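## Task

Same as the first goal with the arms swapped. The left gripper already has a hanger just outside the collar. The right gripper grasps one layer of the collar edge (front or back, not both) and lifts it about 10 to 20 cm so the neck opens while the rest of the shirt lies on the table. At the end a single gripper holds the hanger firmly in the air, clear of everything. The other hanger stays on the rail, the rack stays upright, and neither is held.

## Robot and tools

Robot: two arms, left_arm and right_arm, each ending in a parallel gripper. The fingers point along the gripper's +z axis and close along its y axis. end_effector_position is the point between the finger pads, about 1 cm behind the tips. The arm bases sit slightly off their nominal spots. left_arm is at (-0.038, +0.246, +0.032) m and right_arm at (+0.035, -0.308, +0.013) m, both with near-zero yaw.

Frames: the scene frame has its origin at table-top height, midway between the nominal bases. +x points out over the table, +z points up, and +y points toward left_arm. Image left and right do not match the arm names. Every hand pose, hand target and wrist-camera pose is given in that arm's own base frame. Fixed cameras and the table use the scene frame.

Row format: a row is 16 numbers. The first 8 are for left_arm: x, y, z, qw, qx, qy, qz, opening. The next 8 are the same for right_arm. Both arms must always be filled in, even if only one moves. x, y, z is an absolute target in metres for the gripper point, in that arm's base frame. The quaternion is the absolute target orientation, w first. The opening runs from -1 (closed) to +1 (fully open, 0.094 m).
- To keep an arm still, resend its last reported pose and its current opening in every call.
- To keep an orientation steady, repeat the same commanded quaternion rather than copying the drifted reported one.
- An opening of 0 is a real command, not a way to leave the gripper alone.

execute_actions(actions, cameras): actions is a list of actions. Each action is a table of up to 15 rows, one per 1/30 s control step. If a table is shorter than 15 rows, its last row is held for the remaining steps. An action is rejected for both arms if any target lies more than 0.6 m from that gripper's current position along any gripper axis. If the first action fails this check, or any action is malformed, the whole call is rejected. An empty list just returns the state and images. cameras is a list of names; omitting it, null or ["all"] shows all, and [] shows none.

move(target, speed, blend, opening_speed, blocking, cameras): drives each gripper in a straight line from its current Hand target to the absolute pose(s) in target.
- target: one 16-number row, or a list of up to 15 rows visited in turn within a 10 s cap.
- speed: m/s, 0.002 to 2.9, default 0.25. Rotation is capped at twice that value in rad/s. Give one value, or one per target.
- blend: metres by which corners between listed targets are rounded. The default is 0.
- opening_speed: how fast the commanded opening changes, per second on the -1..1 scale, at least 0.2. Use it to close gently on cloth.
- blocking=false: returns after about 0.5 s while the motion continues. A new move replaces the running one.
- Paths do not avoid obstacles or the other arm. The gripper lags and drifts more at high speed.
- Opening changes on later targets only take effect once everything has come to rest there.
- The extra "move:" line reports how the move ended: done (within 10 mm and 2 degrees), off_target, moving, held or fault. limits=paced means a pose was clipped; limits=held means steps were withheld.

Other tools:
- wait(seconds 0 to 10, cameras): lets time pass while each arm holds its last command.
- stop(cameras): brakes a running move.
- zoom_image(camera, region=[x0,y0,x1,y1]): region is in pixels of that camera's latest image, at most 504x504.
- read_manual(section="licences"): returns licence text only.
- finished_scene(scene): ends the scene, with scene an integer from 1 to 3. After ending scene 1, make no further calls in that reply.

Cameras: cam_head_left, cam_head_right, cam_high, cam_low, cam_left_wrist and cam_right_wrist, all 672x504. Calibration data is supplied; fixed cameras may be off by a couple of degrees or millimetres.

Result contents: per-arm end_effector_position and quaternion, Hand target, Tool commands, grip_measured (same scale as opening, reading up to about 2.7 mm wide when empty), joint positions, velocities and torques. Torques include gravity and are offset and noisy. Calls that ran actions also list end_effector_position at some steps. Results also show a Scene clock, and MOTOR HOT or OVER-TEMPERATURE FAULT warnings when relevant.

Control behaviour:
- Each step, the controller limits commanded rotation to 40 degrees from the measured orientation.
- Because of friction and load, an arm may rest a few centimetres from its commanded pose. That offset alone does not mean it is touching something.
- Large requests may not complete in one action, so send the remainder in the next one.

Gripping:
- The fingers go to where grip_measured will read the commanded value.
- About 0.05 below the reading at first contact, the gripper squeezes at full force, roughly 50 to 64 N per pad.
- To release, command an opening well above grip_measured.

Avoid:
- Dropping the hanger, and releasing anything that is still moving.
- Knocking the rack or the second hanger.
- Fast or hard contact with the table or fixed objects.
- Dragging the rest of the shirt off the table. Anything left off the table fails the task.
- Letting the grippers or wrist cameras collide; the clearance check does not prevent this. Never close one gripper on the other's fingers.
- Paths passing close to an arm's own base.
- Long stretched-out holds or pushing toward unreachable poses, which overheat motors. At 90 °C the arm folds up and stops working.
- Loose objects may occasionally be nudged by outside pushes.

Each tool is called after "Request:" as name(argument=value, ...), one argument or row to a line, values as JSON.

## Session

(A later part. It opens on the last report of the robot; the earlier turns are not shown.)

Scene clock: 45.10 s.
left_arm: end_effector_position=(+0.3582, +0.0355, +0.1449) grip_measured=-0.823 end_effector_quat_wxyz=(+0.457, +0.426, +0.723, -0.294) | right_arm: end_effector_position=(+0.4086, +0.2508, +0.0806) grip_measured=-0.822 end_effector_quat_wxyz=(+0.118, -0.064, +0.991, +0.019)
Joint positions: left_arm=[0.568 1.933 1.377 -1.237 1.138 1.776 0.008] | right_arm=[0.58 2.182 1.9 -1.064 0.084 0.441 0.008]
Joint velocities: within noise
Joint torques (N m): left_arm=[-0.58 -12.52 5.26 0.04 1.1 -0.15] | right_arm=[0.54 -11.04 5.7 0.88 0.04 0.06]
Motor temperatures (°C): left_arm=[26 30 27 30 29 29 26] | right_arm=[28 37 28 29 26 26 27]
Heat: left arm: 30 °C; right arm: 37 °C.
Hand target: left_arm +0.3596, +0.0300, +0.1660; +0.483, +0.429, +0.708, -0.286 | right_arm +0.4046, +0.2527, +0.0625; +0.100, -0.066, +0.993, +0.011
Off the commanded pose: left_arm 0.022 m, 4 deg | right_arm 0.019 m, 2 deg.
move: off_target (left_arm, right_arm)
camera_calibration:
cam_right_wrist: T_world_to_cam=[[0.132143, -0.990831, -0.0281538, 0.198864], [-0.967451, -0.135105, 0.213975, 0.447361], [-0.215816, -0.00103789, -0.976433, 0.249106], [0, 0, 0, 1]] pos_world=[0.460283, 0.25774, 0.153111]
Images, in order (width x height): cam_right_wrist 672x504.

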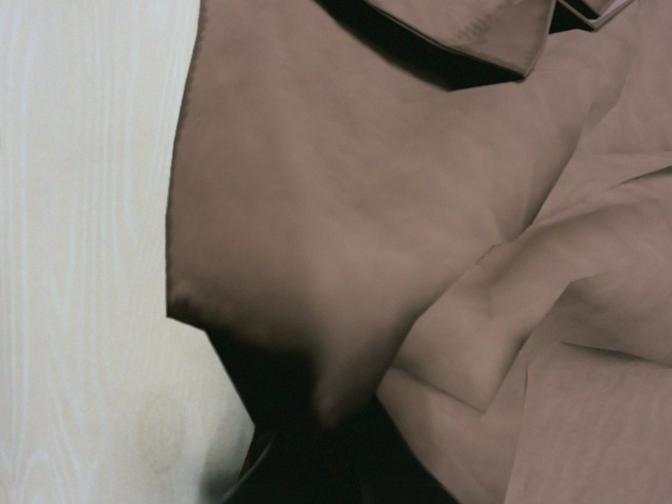

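Request:
move(
  target=[0.36,0.03,0.1665,0.483,0.428,0.709,-0.285,-1,0.405,0.253,0.062,0.10,-0.066,0.993,0.011,-0.79],
  cameras=["cam_right_wrist","cam_low","cam_left_wrist"],
)

Request:
zoom_image(
  camera="cam_low",
  region=[160, 190, 330, 290],
)

Scene clock: 45.93 s.
left_arm: end_effector_position=(+0.3582, +0.0355, +0.1449) grip_measured=-0.823 end_effector_quat_wxyz=(+0.457, +0.427, +0.723, -0.294) | right_arm: end_effector_position=(+0.4086, +0.2508, +0.0806) grip_measured=-0.792 end_effector_quat_wxyz=(+0.118, -0.064, +0.991, +0.019)
Joint positions: left_arm=[0.568 1.933 1.377 -1.236 1.138 1.776 0.008] | right_arm=[0.58 2.182 1.9 -1.064 0.084 0.441 0.01]
Joint velocities: within noise
Joint torques (N m): left_arm=[-0.61 -12.59 5.23 0.01 1.06 -0.11] | right_arm=[0.55 -11.03 5.7 0.88 0.04 0.05]
Motor temperatures (°C): left_arm=[26 30 27 30 29 29 26] | right_arm=[28 37 28 29 26 26 27]
Heat: left arm: 30 °C; right arm: 37 °C.
Hand target: left_arm +0.3596, +0.0301, +0.1660; +0.483, +0.429, +0.708, -0.286 | right_arm +0.4046, +0.2527, +0.0625; +0.100, -0.066, +0.993, +0.011
Off the commanded pose: left_arm 0.022 m, 4 deg | right_arm 0.019 m, 2 deg.
move: off_target (left_arm, right_arm)
camera_calibration:
cam_left_wrist: T_world_to_cam=[[-0.883921, -0.46715, 0.0213238, 0.330697], [-0.363953, 0.658591, -0.658633, 0.239759], [0.293637, -0.58994, -0.752163, 0.111565], [0, 0, 0, 1]] pos_world=[0.346811, 0.0623988, 0.234777]
cam_right_wrist: T_world_to_cam=[[0.132143, -0.990831, -0.0281538, 0.198864], [-0.967451, -0.135105, 0.213975, 0.447361], [-0.215816, -0.00103789, -0.976433, 0.249106], [0, 0, 0, 1]] pos_world=[0.460283, 0.25774, 0.153111]
Images, in order (width x height): cam_low 672x504, cam_left_wrist 672x504, cam_right_wrist 672x504.

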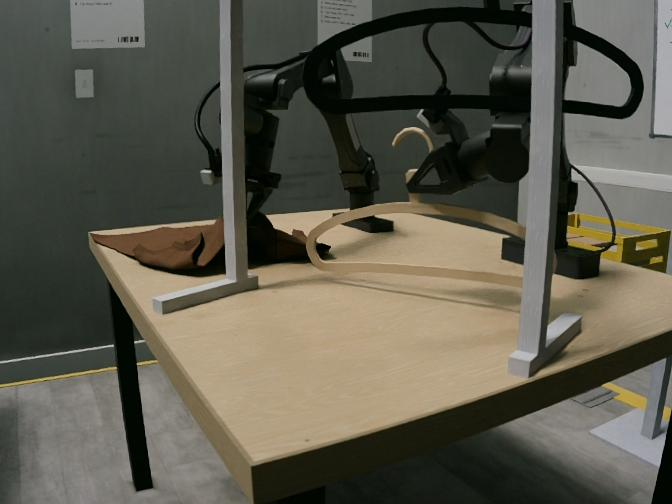

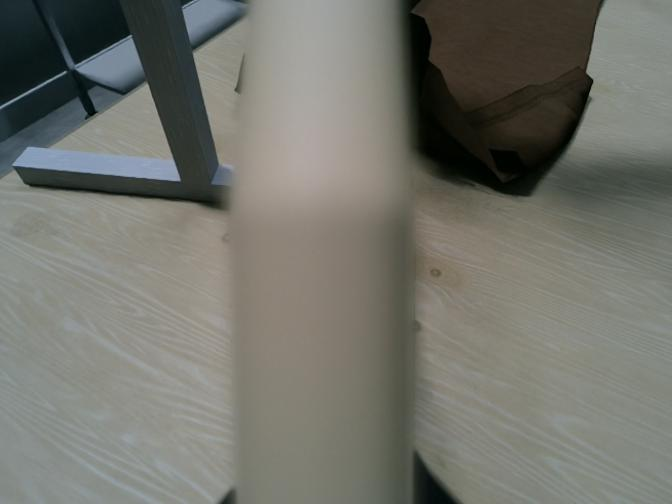

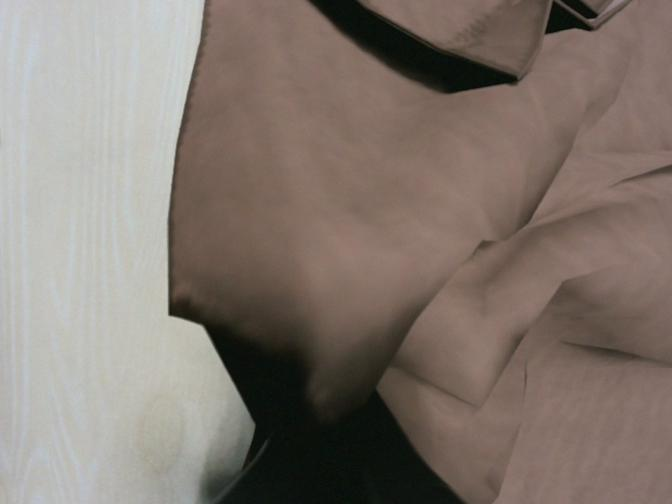

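Scaled by 2.965 from the camera's 672x504 image, which has a finer 960x720 frame.

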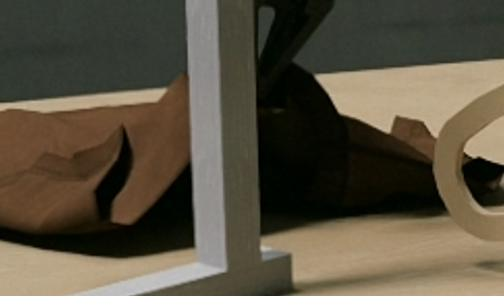

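Request:
move(
  target=[0.36,0.03,0.1665,0.483,0.428,0.709,-0.285,-1,0.405,0.253,0.062,0.10,-0.066,0.993,0.011,-0.72],
  cameras=["cam_right_wrist","cam_low"],
)

Request:
zoom_image(
  camera="cam_low",
  region=[160, 190, 330, 290],
)

Scene clock: 46.80 s.
left_arm: end_effector_position=(+0.3582, +0.0355, +0.1449) grip_measured=-0.823 end_effector_quat_wxyz=(+0.457, +0.427, +0.723, -0.294) | right_arm: end_effector_position=(+0.4086, +0.2508, +0.0806) grip_measured=-0.722 end_effector_quat_wxyz=(+0.118, -0.064, +0.991, +0.019)
Joint positions: left_arm=[0.568 1.933 1.377 -1.236 1.138 1.776 0.008] | right_arm=[0.58 2.182 1.9 -1.064 0.084 0.441 0.013]
Joint velocities: within noise
Joint torques (N m): left_arm=[-0.54 -12.55 5.16 0.03 1.07 -0.13] | right_arm=[0.55 -11.04 5.7 0.88 0.04 0.05]
Motor temperatures (°C): left_arm=[26 30 27 30 29 29 26] | right_arm=[28 37 28 29 26 26 27]
Heat: left arm: 30 °C; right arm: 37 °C.
Hand target: left_arm +0.3596, +0.0301, +0.1660; +0.483, +0.429, +0.708, -0.286 | right_arm +0.4046, +0.2527, +0.0625; +0.100, -0.066, +0.993, +0.011
Off the commanded pose: left_arm 0.022 m, 4 deg | right_arm 0.019 m, 2 deg.
move: off_target (left_arm, right_arm)
camera_calibration:
cam_right_wrist: T_world_to_cam=[[0.132143, -0.990831, -0.0281538, 0.198864], [-0.967451, -0.135105, 0.213975, 0.447361], [-0.215816, -0.00103789, -0.976433, 0.249106], [0, 0, 0, 1]] pos_world=[0.460283, 0.25774, 0.153111]
Images, in order (width x height): cam_low 672x504, cam_right_wrist 672x504.

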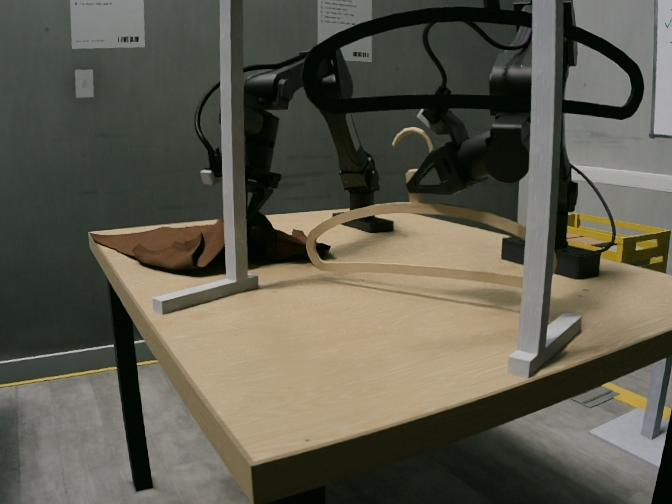

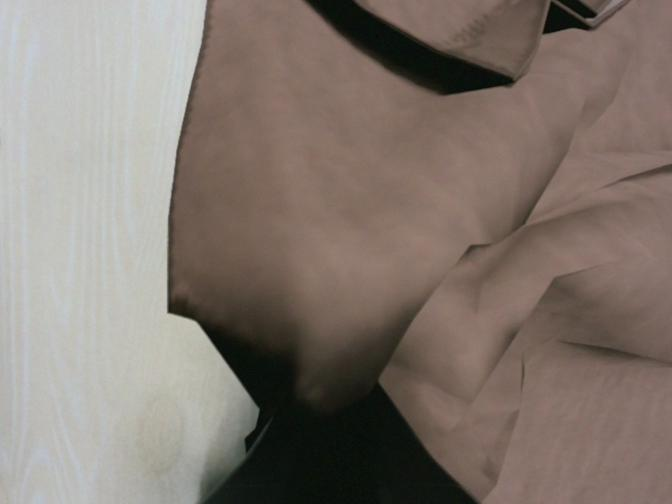

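Scaled by 2.965 from the camera's 672x504 image, which has a finer 960x720 frame.

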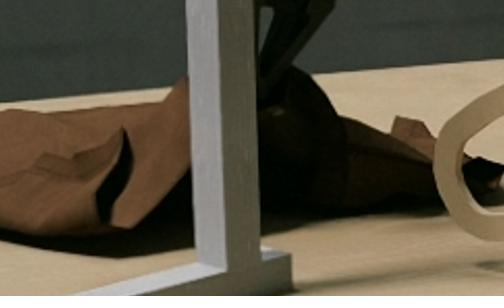

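Request:
move(
  target=[
    [0.36,0.03,0.1665,0.483,0.428,0.709,-0.285,-1,0.405,0.253,0.035,0.10,-0.066,0.993,0.011,-0.72],
    [0.36,0.03,0.1665,0.483,0.428,0.709,-0.285,-1,0.405,0.253,0.035,0.10,-0.066,0.993,0.011,0],
    [0.36,0.03,0.1665,0.483,0.428,0.709,-0.285,-1,0.40,0.26,0.13,0.10,-0.066,0.993,0.011,0.2],
  ],
  speed=0.15,
)

Request:
zoom_image(
  camera="cam_low",
  region=[160, 190, 330, 290],
)

Scene clock: 50.53 s.
left_arm: end_effector_position=(+0.3583, +0.0356, +0.1449) grip_measured=-0.823 end_effector_quat_wxyz=(+0.457, +0.426, +0.723, -0.294) | right_arm: end_effector_position=(+0.3998, +0.2562, +0.1437) grip_measured=+0.198 end_effector_quat_wxyz=(+0.115, -0.065, +0.991, +0.019)
Joint positions: left_arm=[0.568 1.933 1.377 -1.236 1.138 1.775 0.008] | right_arm=[0.599 2.196 2.176 -1.333 0.083 0.46 0.056]
Joint velocities: within noise
Joint torques (N m): left_arm=[-0.42 -12.6 5.2 0.04 1.08 -0.11] | right_arm=[0.55 -10.5 7.38 0.74 0.08 0.05]
Motor temperatures (°C): left_arm=[26 30 27 30 29 29 26] | right_arm=[28 37 28 29 26 26 27]
Heat: left arm: 30 °C; right arm: 37 °C.
Hand target: left_arm +0.3596, +0.0301, +0.1660; +0.483, +0.429, +0.708, -0.286 | right_arm +0.3996, +0.2598, +0.1300; +0.100, -0.066, +0.993, +0.011
Off the commanded pose: left_arm 0.022 m, 3 deg | right_arm 0.014 m, 2 deg.
move: off_target (left_arm, right_arm); target 2's new opening was sent with right_arm's hand 0.024 m and 3 deg from that target; target 3's new opening was sent with right_arm's hand 0.014 m and 2 deg from that target
camera_calibration:
cam_left_wrist: T_world_to_cam=[[-0.883849, -0.467289, 0.0212787, 0.33078], [-0.364039, 0.658567, -0.658609, 0.239821], [0.293747, -0.589857, -0.752185, 0.111498], [0, 0, 0, 1]] pos_world=[0.346911, 0.0623989, 0.234777]
cam_right_wrist: T_world_to_cam=[[0.133362, -0.990625, -0.0296235, 0.206794], [-0.965673, -0.13661, 0.220936, 0.424693], [-0.222911, -0.000857782, -0.974838, 0.311362], [0, 0, 0, 1]] pos_world=[0.451942, 0.26314, 0.215824]

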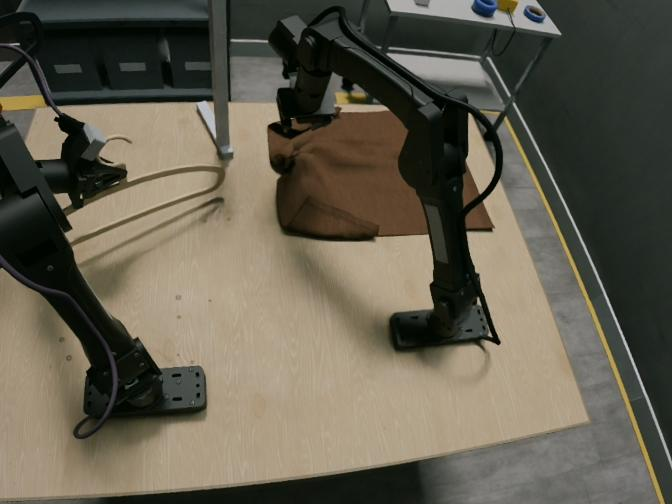

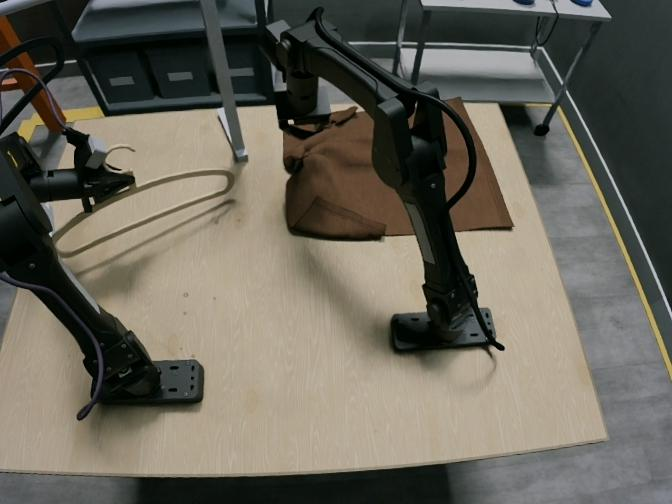

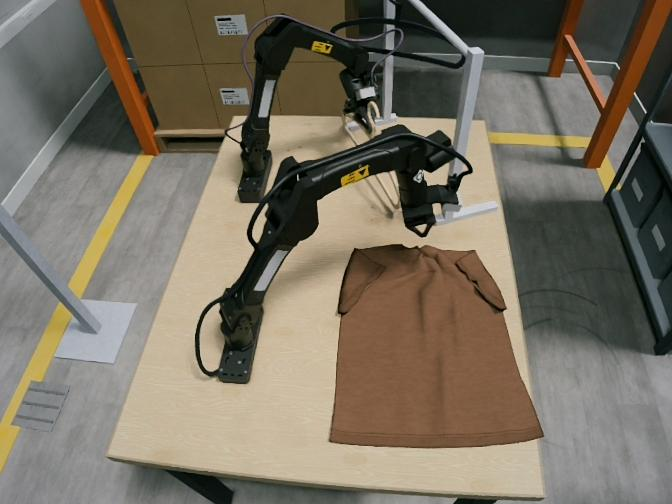

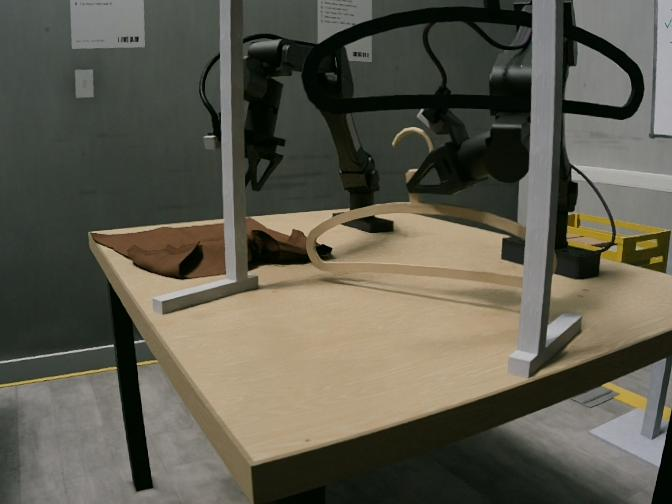

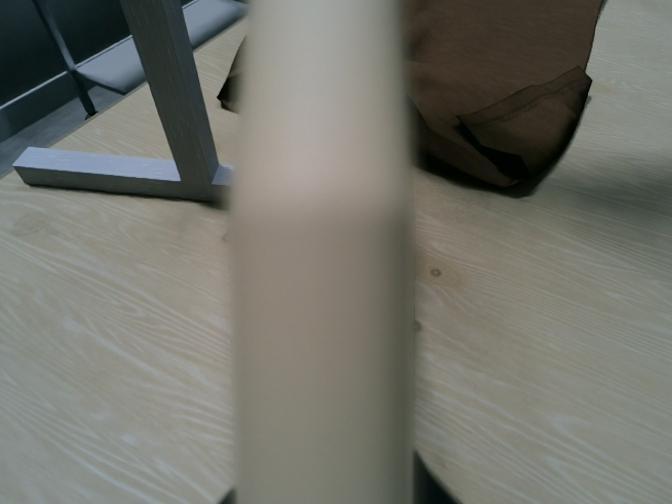

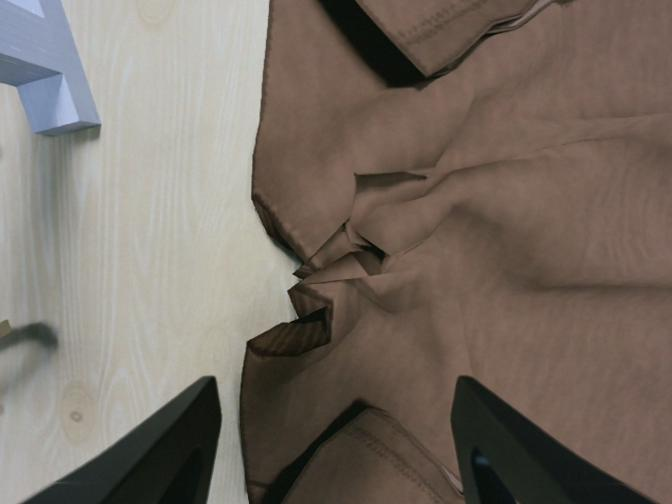

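Scaled by 2.965 from the camera's 672x504 image, which has a finer 960x720 frame.

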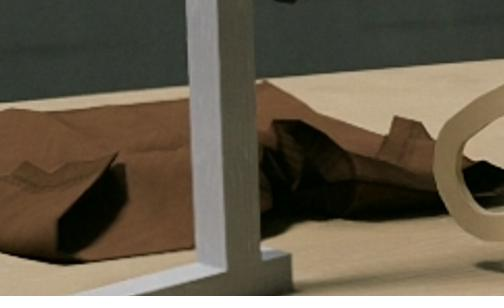

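Request:
zoom_image(
  camera="cam_right_wrist",
  region=[220, 170, 460, 410],
)

Request:
zoom_image(
  camera="cam_low",
  region=[235, 215, 325, 275],
)

Scaled by 2.100 from the camera's 672x504 image, which has a finer 960x720 frame.

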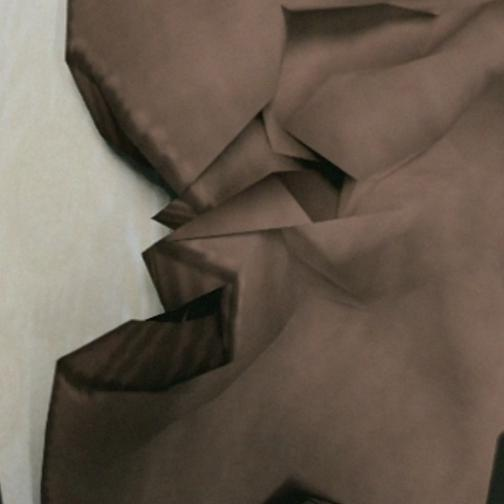

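Scaled by 5.600 from the camera's 672x504 image, which has a finer 960x720 frame.

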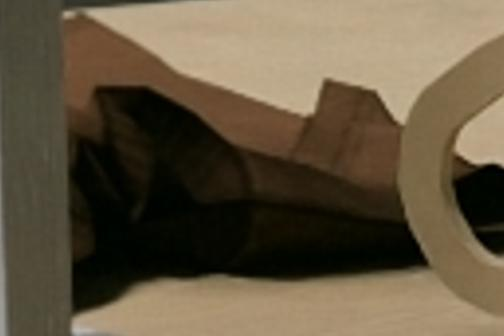

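Request:
move(
  target=[
    [0.36,0.03,0.1665,0.483,0.428,0.709,-0.285,-1,0.384,0.268,0.05,0.05,-0.070,0.996,0.0035,0.2],
    [0.36,0.03,0.1665,0.483,0.428,0.709,-0.285,-1,0.384,0.268,0.012,0.05,-0.070,0.996,0.0035,0.2],
  ],
  speed=0.12,
  cameras=["cam_right_wrist","cam_low"],
)

Request:
zoom_image(
  camera="cam_low",
  region=[220, 200, 325, 275],
)

Scene clock: 52.80 s.
left_arm: end_effector_position=(+0.3583, +0.0356, +0.1449) grip_measured=-0.823 end_effector_quat_wxyz=(+0.457, +0.426, +0.723, -0.294) | right_arm: end_effector_position=(+0.3887, +0.2663, +0.0318) grip_measured=+0.198 end_effector_quat_wxyz=(+0.067, -0.069, +0.995, +0.010)
Joint positions: left_arm=[0.568 1.933 1.377 -1.236 1.138 1.775 0.008] | right_arm=[0.619 2.275 1.878 -1.048 0.052 0.478 0.056]
Joint velocities: within noise
Joint torques (N m): left_arm=[-0.66 -12.67 5.03 0.04 1.08 -0.14] | right_arm=[0.55 -11.56 5.12 0.76 0 0.06]
Motor temperatures (°C): left_arm=[26 30 27 30 29 29 26] | right_arm=[28 37 28 29 26 26 27]
Heat: left arm: 30 °C; right arm: 37 °C.
Hand target: left_arm +0.3596, +0.0300, +0.1660; +0.483, +0.429, +0.708, -0.286 | right_arm +0.3834, +0.2675, +0.0124; +0.050, -0.070, +0.996, +0.003
Off the commanded pose: left_arm 0.022 m, 3 deg | right_arm 0.020 m, 2 deg.
move: off_target (left_arm, right_arm)
camera_calibration:
cam_right_wrist: T_world_to_cam=[[0.138101, -0.990261, -0.0176246, 0.212657], [-0.939407, -0.136605, 0.314409, 0.426946], [-0.313755, -0.0268637, -0.949124, 0.241365], [0, 0, 0, 1]] pos_world=[0.447438, 0.275393, 0.0985969]
Images, in order (width x height): cam_low 672x504, cam_right_wrist 672x504.

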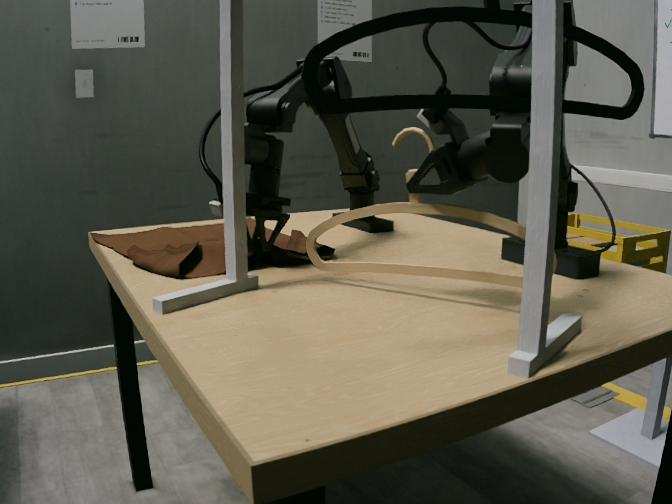

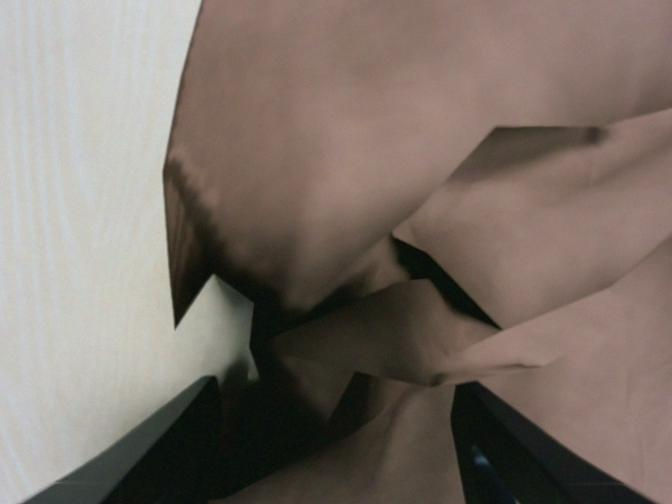

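Scaled by 4.800 from the camera's 672x504 image, which has a finer 960x720 frame.

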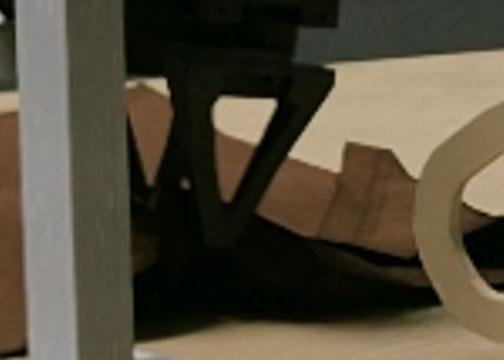

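Request:
move(
  target=[
    [0.36,0.03,0.1665,0.483,0.428,0.709,-0.285,-1,0.384,0.268,0.008,0.05,-0.070,0.996,0.0035,-1],
    [0.36,0.03,0.1665,0.483,0.428,0.709,-0.285,-1,0.39,0.262,0.11,0.10,-0.070,0.992,0.0035,-1],
  ],
  speed=0.1,
  cameras=["cam_right_wrist","cam_low","cam_left_wrist","cam_head_left"],
  opening_speed=1,
)

Request:
zoom_image(
  camera="cam_low",
  region=[180, 180, 340, 285],
)

Scene clock: 56.10 s.
left_arm: end_effector_position=(+0.3583, +0.0356, +0.1449) grip_measured=-0.823 end_effector_quat_wxyz=(+0.457, +0.427, +0.723, -0.294) | right_arm: end_effector_position=(+0.3876, +0.2586, +0.0857) grip_measured=-0.951 end_effector_quat_wxyz=(+0.075, -0.068, +0.995, -0.003)
Joint positions: left_arm=[0.568 1.933 1.377 -1.236 1.138 1.775 0.008] | right_arm=[0.619 2.236 2.025 -1.236 0.083 0.478 0.002]
Joint velocities: within noise
Joint torques (N m): left_arm=[-0.49 -12.42 5.23 0.01 1.08 -0.11] | right_arm=[0.72 -18.19 7.57 0.58 0.23 0]
Motor temperatures (°C): left_arm=[26 31 27 30 29 29 26] | right_arm=[28 37 28 29 26 26 27]
Heat: left arm: 31 °C; right arm: 37 °C.
Hand target: left_arm +0.3596, +0.0301, +0.1660; +0.483, +0.429, +0.708, -0.286 | right_arm +0.3896, +0.2617, +0.1096; +0.100, -0.070, +0.993, +0.004
Off the commanded pose: left_arm 0.022 m, 3 deg | right_arm 0.025 m, 3 deg.
move: off_target (left_arm, right_arm)
camera_calibration:
cam_left_wrist: T_world_to_cam=[[-0.883899, -0.467209, 0.0209067, 0.330927], [-0.363758, 0.658712, -0.658619, 0.239651], [0.293942, -0.589758, -0.752186, 0.111483], [0, 0, 0, 1]] pos_world=[0.346912, 0.0624992, 0.234777]
cam_right_wrist: T_world_to_cam=[[0.13436, -0.990883, 0.00995124, 0.205469], [-0.945195, -0.125136, 0.301573, 0.408339], [-0.297579, -0.0499252, -0.953391, 0.291941], [0, 0, 0, 1]] pos_world=[0.445229, 0.269268, 0.153145]
Images, in order (width x height): cam_head_left 672x504, cam_low 672x504, cam_left_wrist 672x504, cam_right_wrist 672x504.

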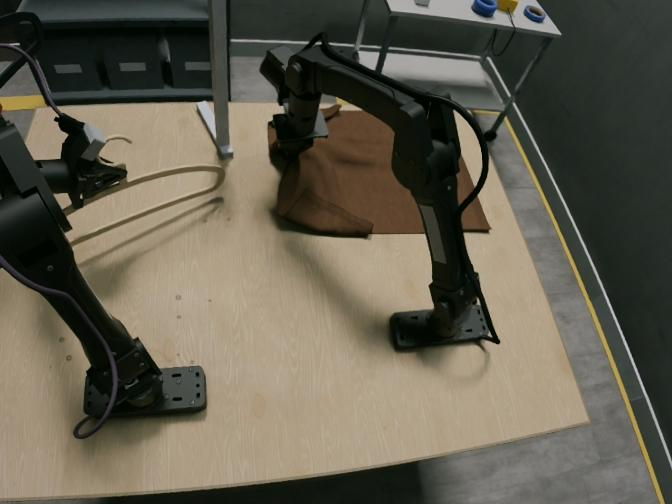

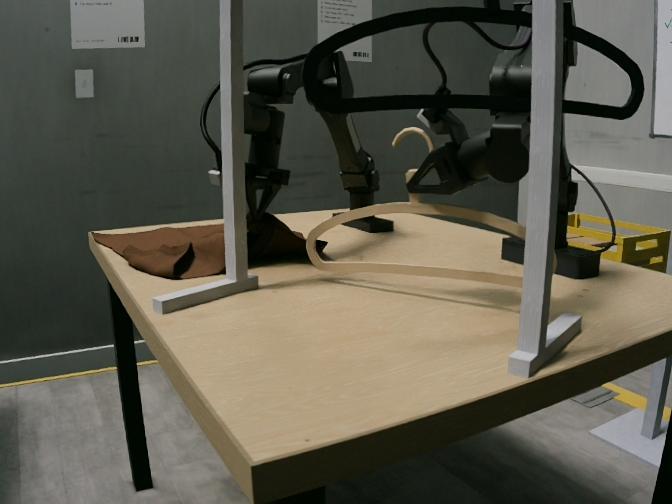

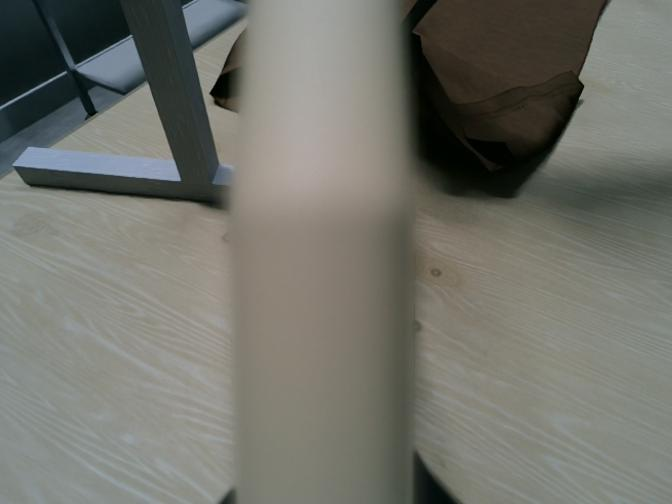

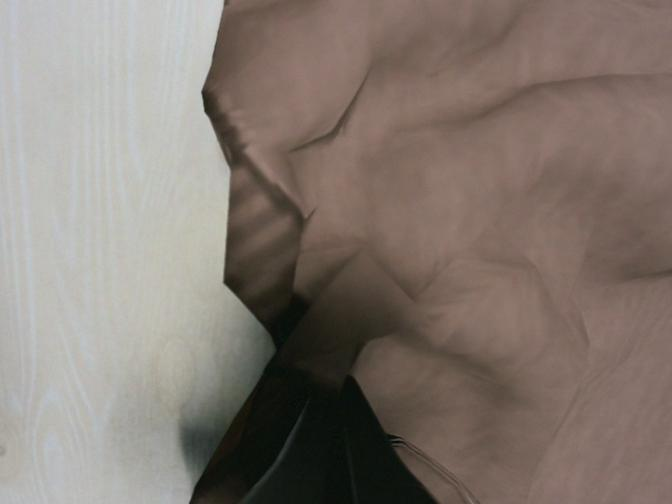

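Scaled by 3.150 from the camera's 672x504 image, which has a finer 960x720 frame.

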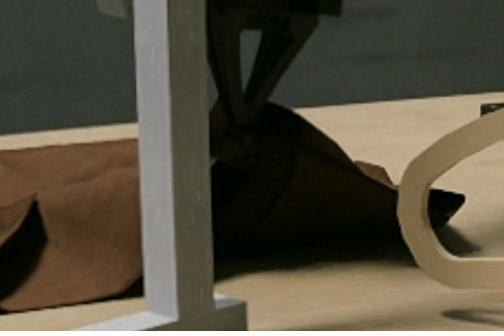

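Request:
move(
  target=[
    [0.36,0.03,0.1665,0.483,0.428,0.709,-0.285,-1,0.39,0.258,0.03,0.10,-0.066,0.993,0.011,-1],
    [0.36,0.03,0.1665,0.483,0.428,0.709,-0.285,-1,0.39,0.258,0.03,0.10,-0.066,0.993,0.011,0],
    [0.36,0.03,0.1665,0.483,0.428,0.709,-0.285,-1,0.385,0.26,0.13,0.10,-0.066,0.993,0.011,0],
  ],
  speed=0.15,
  cameras=["cam_right_wrist","cam_low","cam_head_left"],
)

Request:
zoom_image(
  camera="cam_low",
  region=[220, 200, 340, 285],
)

Request:
zoom_image(
  camera="cam_right_wrist",
  region=[200, 150, 480, 430],
)

Scene clock: 59.97 s.
left_arm: end_effector_position=(+0.3583, +0.0356, +0.1449) grip_measured=-0.823 end_effector_quat_wxyz=(+0.457, +0.427, +0.723, -0.294) | right_arm: end_effector_position=(+0.3850, +0.2568, +0.1104) grip_measured=-0.002 end_effector_quat_wxyz=(+0.082, -0.066, +0.994, +0.002)
Joint positions: left_arm=[0.568 1.933 1.377 -1.236 1.138 1.775 0.008] | right_arm=[0.619 2.205 2.07 -1.293 0.083 0.479 0.047]
Joint velocities: within noise
Joint torques (N m): left_arm=[-0.54 -12.66 5.26 0.04 1.08 -0.14] | right_arm=[0.57 -17.1 7.43 0.61 0.11 0.06]
Motor temperatures (°C): left_arm=[26 31 27 30 29 29 26] | right_arm=[28 38 28 29 26 26 27]
Heat: left arm: 31 °C; right arm: 38 °C.
Hand target: left_arm +0.3596, +0.0300, +0.1660; +0.483, +0.429, +0.708, -0.286 | right_arm +0.3848, +0.2599, +0.1297; +0.100, -0.066, +0.993, +0.011
Off the commanded pose: left_arm 0.022 m, 3 deg | right_arm 0.020 m, 2 deg.
move: off_target (left_arm, right_arm)
camera_calibration:
cam_right_wrist: T_world_to_cam=[[0.132795, -0.991143, 0.0010452, 0.205338], [-0.949847, -0.126961, 0.285783, 0.402169], [-0.283119, -0.0389435, -0.958294, 0.306864], [0, 0, 0, 1]] pos_world=[0.44161, 0.26653, 0.178919]
Images, in order (width x height): cam_head_left 672x504, cam_low 672x504, cam_right_wrist 672x504.

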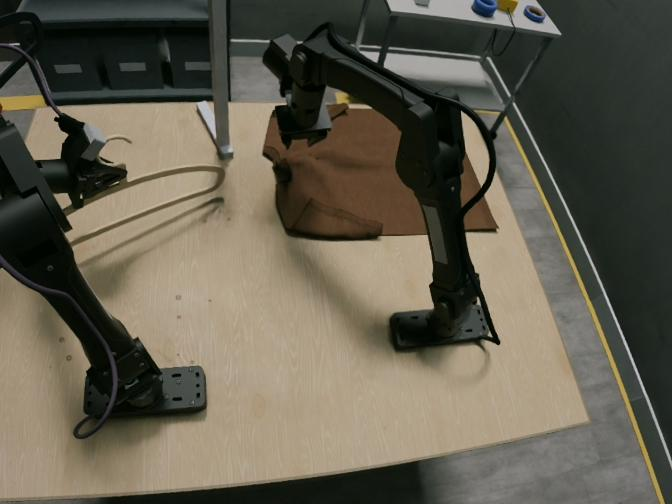

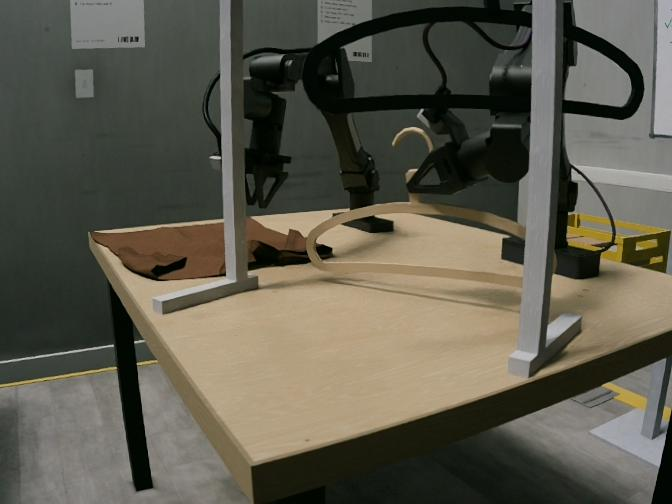

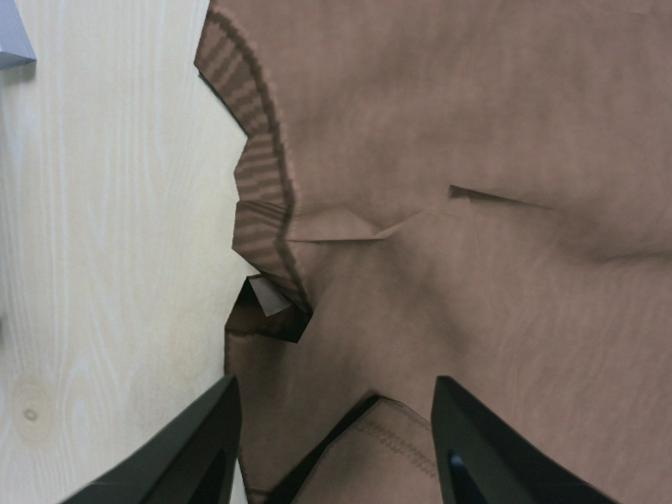

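Scaled by 4.200 from the camera's 672x504 image, which has a finer 960x720 frame.

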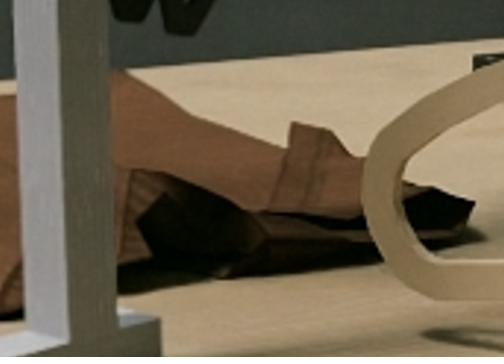

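Scaled by 1.800 from the camera's 672x504 image, which has a finer 960x720 frame.

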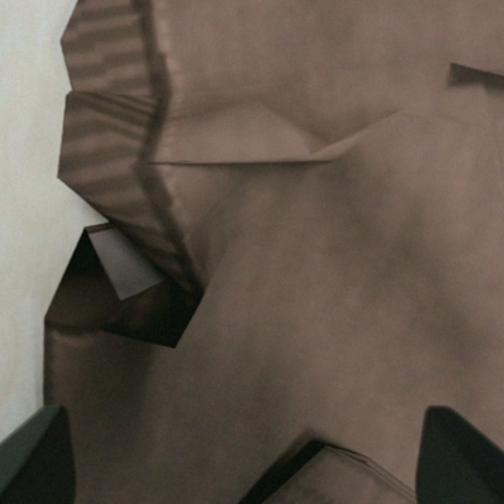

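Request:
move(
  target=[
    [0.36,0.03,0.1665,0.483,0.428,0.709,-0.285,-1,0.366,0.274,0.11,0.102,-0.459,0.862,-0.191,0],
    [0.36,0.03,0.1665,0.483,0.428,0.709,-0.285,-1,0.367,0.274,0.05,0.102,-0.459,0.862,-0.191,0],
  ],
  speed=0.15,
  cameras=["cam_right_wrist","cam_low","cam_high"],
)

Request:
zoom_image(
  camera="cam_low",
  region=[220, 190, 340, 285],
)

Scene clock: 65.27 s.
left_arm: end_effector_position=(+0.3584, +0.0356, +0.1449) grip_measured=-0.823 end_effector_quat_wxyz=(+0.457, +0.427, +0.723, -0.293) | right_arm: end_effector_position=(+0.3684, +0.2758, +0.0678) grip_measured=-0.002 end_effector_quat_wxyz=(+0.117, -0.453, +0.866, -0.178)
Joint positions: left_arm=[0.568 1.933 1.377 -1.235 1.138 1.775 0.008] | right_arm=[0.798 2.205 1.847 -1.094 0.413 -0.191 0.047]
Joint velocities: within noise
Joint torques (N m): left_arm=[-0.61 -12.56 5.15 0.03 1.05 -0.12] | right_arm=[0.46 -11.17 4.85 0.79 0.42 0]
Motor temperatures (°C): left_arm=[26 31 27 30 29 29 27] | right_arm=[28 38 28 29 26 26 27]
Heat: left arm: 31 °C; right arm: 38 °C.
Hand target: left_arm +0.3596, +0.0301, +0.1660; +0.483, +0.429, +0.708, -0.286 | right_arm +0.3666, +0.2736, +0.0504; +0.102, -0.459, +0.862, -0.191
Off the commanded pose: left_arm 0.022 m, 3 deg | right_arm 0.018 m, 2 deg.
move: off_target (left_arm, right_arm)
camera_calibration:
cam_right_wrist: T_world_to_cam=[[0.744836, -0.528406, 0.407438, -0.154245], [-0.663068, -0.654396, 0.363466, 0.435531], [0.0745677, -0.540882, -0.837787, 0.260515], [0, 0, 0, 1]] pos_world=[0.384247, 0.344413, 0.122801]
Images, in order (width x height): cam_high 672x504, cam_low 672x504, cam_right_wrist 672x504.

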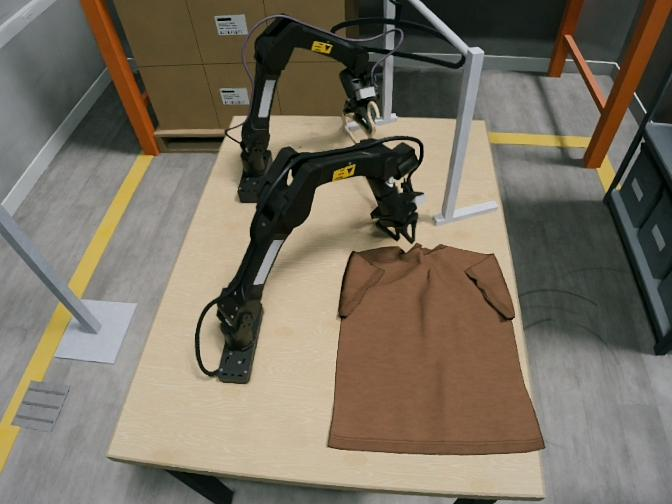

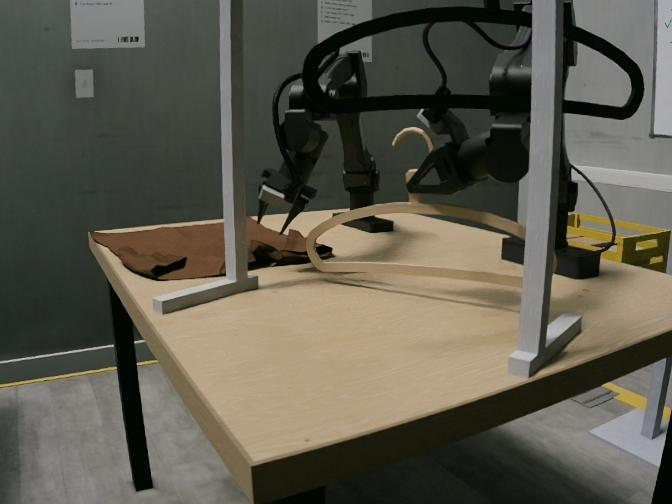

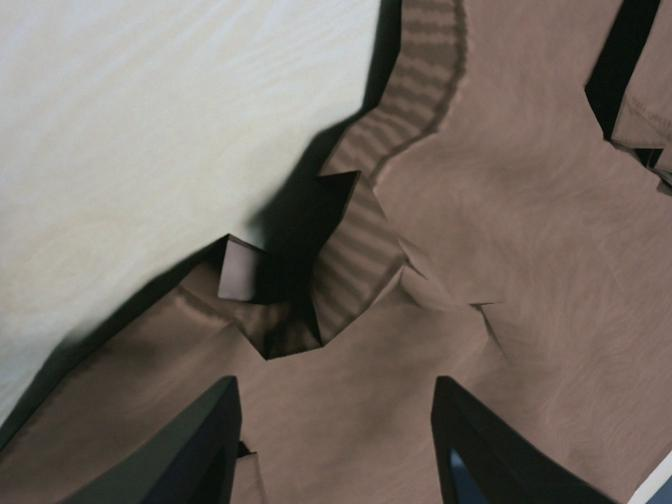

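Scaled by 4.200 from the camera's 672x504 image, which has a finer 960x720 frame.

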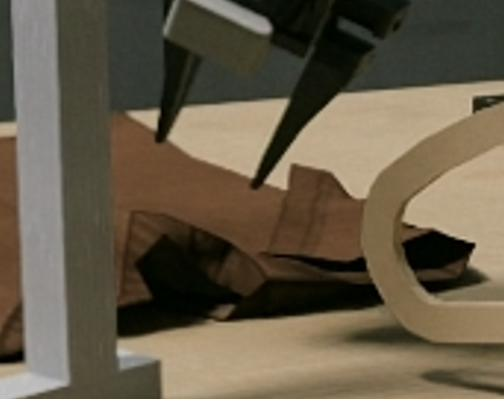

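Request:
move(
  target=[
    [0.36,0.03,0.1665,0.483,0.428,0.709,-0.285,-1,0.386,0.269,0.045,0.102,-0.459,0.862,-0.191,0],
    [0.36,0.03,0.1665,0.483,0.428,0.709,-0.285,-1,0.386,0.269,0.010,0.102,-0.459,0.862,-0.191,0],
  ],
  speed=0.12,
  cameras=["cam_right_wrist","cam_low"],
)

Request:
zoom_image(
  camera="cam_low",
  region=[220, 190, 340, 285],
)

Scene clock: 66.83 s.
left_arm: end_effector_position=(+0.3584, +0.0356, +0.1449) grip_measured=-0.823 end_effector_quat_wxyz=(+0.457, +0.427, +0.723, -0.293) | right_arm: end_effector_position=(+0.3870, +0.2740, +0.0301) grip_measured=-0.002 end_effector_quat_wxyz=(+0.119, -0.455, +0.864, -0.180)
Joint positions: left_arm=[0.568 1.933 1.377 -1.235 1.138 1.775 0.008] | right_arm=[0.767 2.274 1.806 -0.965 0.413 -0.232 0.047]
Joint velocities: within noise
Joint torques (N m): left_arm=[-0.43 -12.71 5.11 0.01 1.1 -0.1] | right_arm=[-0.09 -11.36 4.89 0.76 0.38 -0.02]
Motor temperatures (°C): left_arm=[26 31 27 30 30 29 27] | right_arm=[28 38 28 29 26 26 27]
Heat: left arm: 31 °C; right arm: 38 °C.
Hand target: left_arm +0.3596, +0.0301, +0.1660; +0.483, +0.429, +0.708, -0.286 | right_arm +0.3854, +0.2685, +0.0106; +0.102, -0.459, +0.862, -0.191
Off the commanded pose: left_arm 0.022 m, 3 deg | right_arm 0.021 m, 2 deg.
move: off_target (left_arm, right_arm)
camera_calibration:
cam_right_wrist: T_world_to_cam=[[0.745965, -0.522531, 0.412914, -0.155872], [-0.660771, -0.658133, 0.36089, 0.46069], [0.0831759, -0.542053, -0.836218, 0.223507], [0, 0, 0, 1]] pos_world=[0.402096, 0.342901, 0.0850039]
Images, in order (width x height): cam_low 672x504, cam_right_wrist 672x504.

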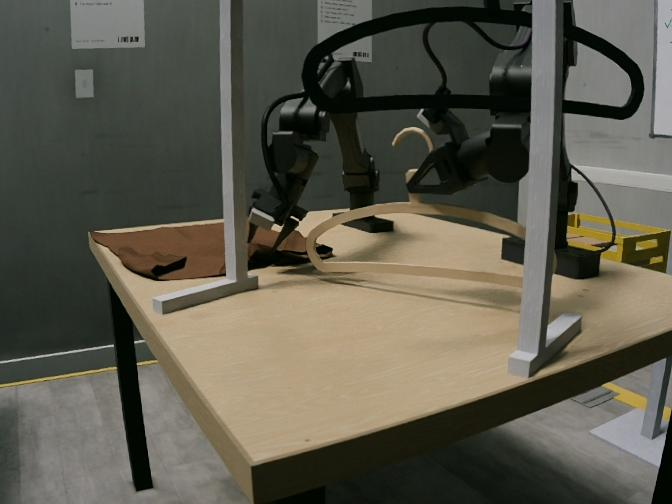

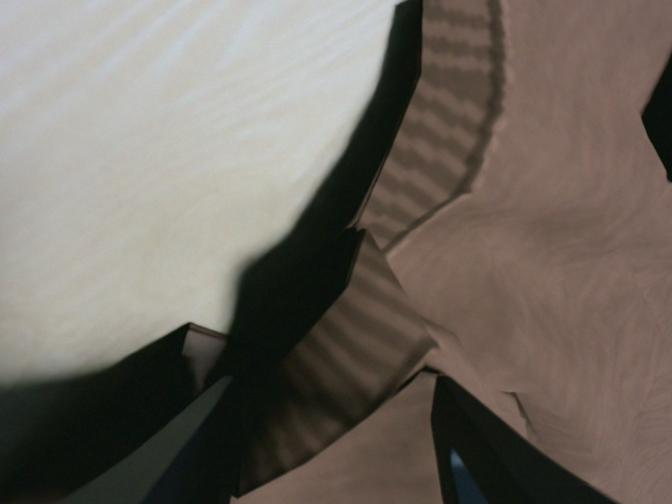

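Scaled by 4.200 from the camera's 672x504 image, which has a finer 960x720 frame.

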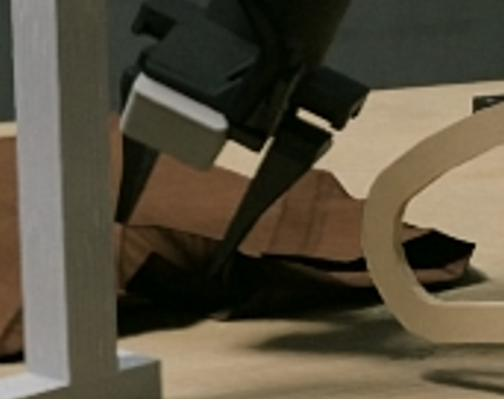

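Request:
move(
  target=[0.36,0.03,0.1665,0.483,0.428,0.709,-0.285,-1,0.380,0.272,-0.006,0.102,-0.459,0.862,-0.191,0],
  speed=0.08,
  cameras=["cam_right_wrist","cam_low"],
)

Request:
zoom_image(
  camera="cam_low",
  region=[220, 190, 340, 285],
)

Scene clock: 67.93 s.
left_arm: end_effector_position=(+0.3584, +0.0356, +0.1449) grip_measured=-0.823 end_effector_quat_wxyz=(+0.457, +0.427, +0.723, -0.293) | right_arm: end_effector_position=(+0.3847, +0.2754, +0.0170) grip_measured=-0.002 end_effector_quat_wxyz=(+0.121, -0.456, +0.863, -0.179)
Joint positions: left_arm=[0.568 1.933 1.377 -1.235 1.138 1.775 0.008] | right_arm=[0.773 2.282 1.766 -0.915 0.414 -0.229 0.047]
Joint velocities: within noise
Joint torques (N m): left_arm=[-0.51 -12.51 5.16 0.01 1.05 -0.13] | right_arm=[0.55 -10.96 4.56 0.84 0.39 0.11]
Motor temperatures (°C): left_arm=[26 31 27 30 30 29 27] | right_arm=[28 38 28 29 26 26 27]
Heat: left arm: 31 °C; right arm: 38 °C.
Hand target: left_arm +0.3596, +0.0301, +0.1660; +0.483, +0.429, +0.708, -0.286 | right_arm +0.3794, +0.2715, -0.0052; +0.102, -0.459, +0.862, -0.191
Off the commanded pose: left_arm 0.022 m, 3 deg | right_arm 0.024 m, 3 deg.
move: off_target (left_arm, right_arm)
camera_calibration:
cam_right_wrist: T_world_to_cam=[[0.746255, -0.521755, 0.413371, -0.148347], [-0.660057, -0.660408, 0.35803, 0.465208], [0.0861892, -0.54003, -0.837221, 0.211811], [0, 0, 0, 1]] pos_world=[0.399513, 0.34421, 0.0720967]
Images, in order (width x height): cam_low 672x504, cam_right_wrist 672x504.

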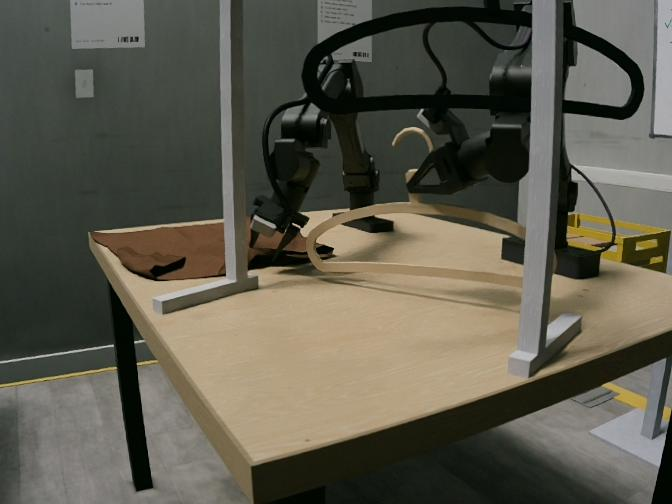

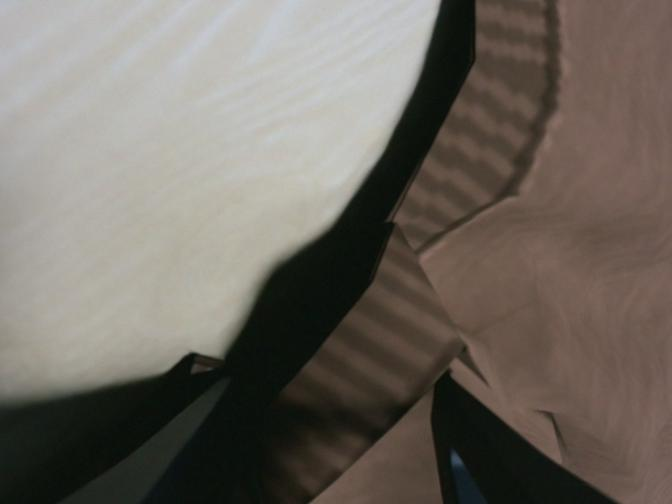

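Scaled by 4.200 from the camera's 672x504 image, which has a finer 960x720 frame.

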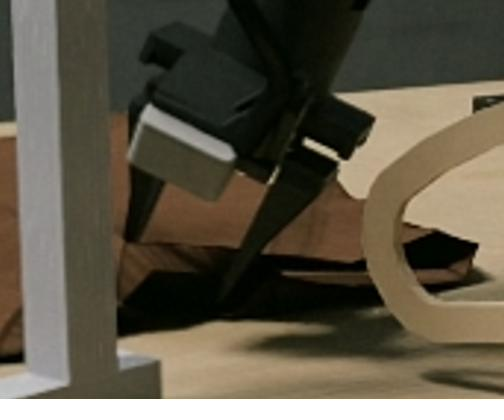

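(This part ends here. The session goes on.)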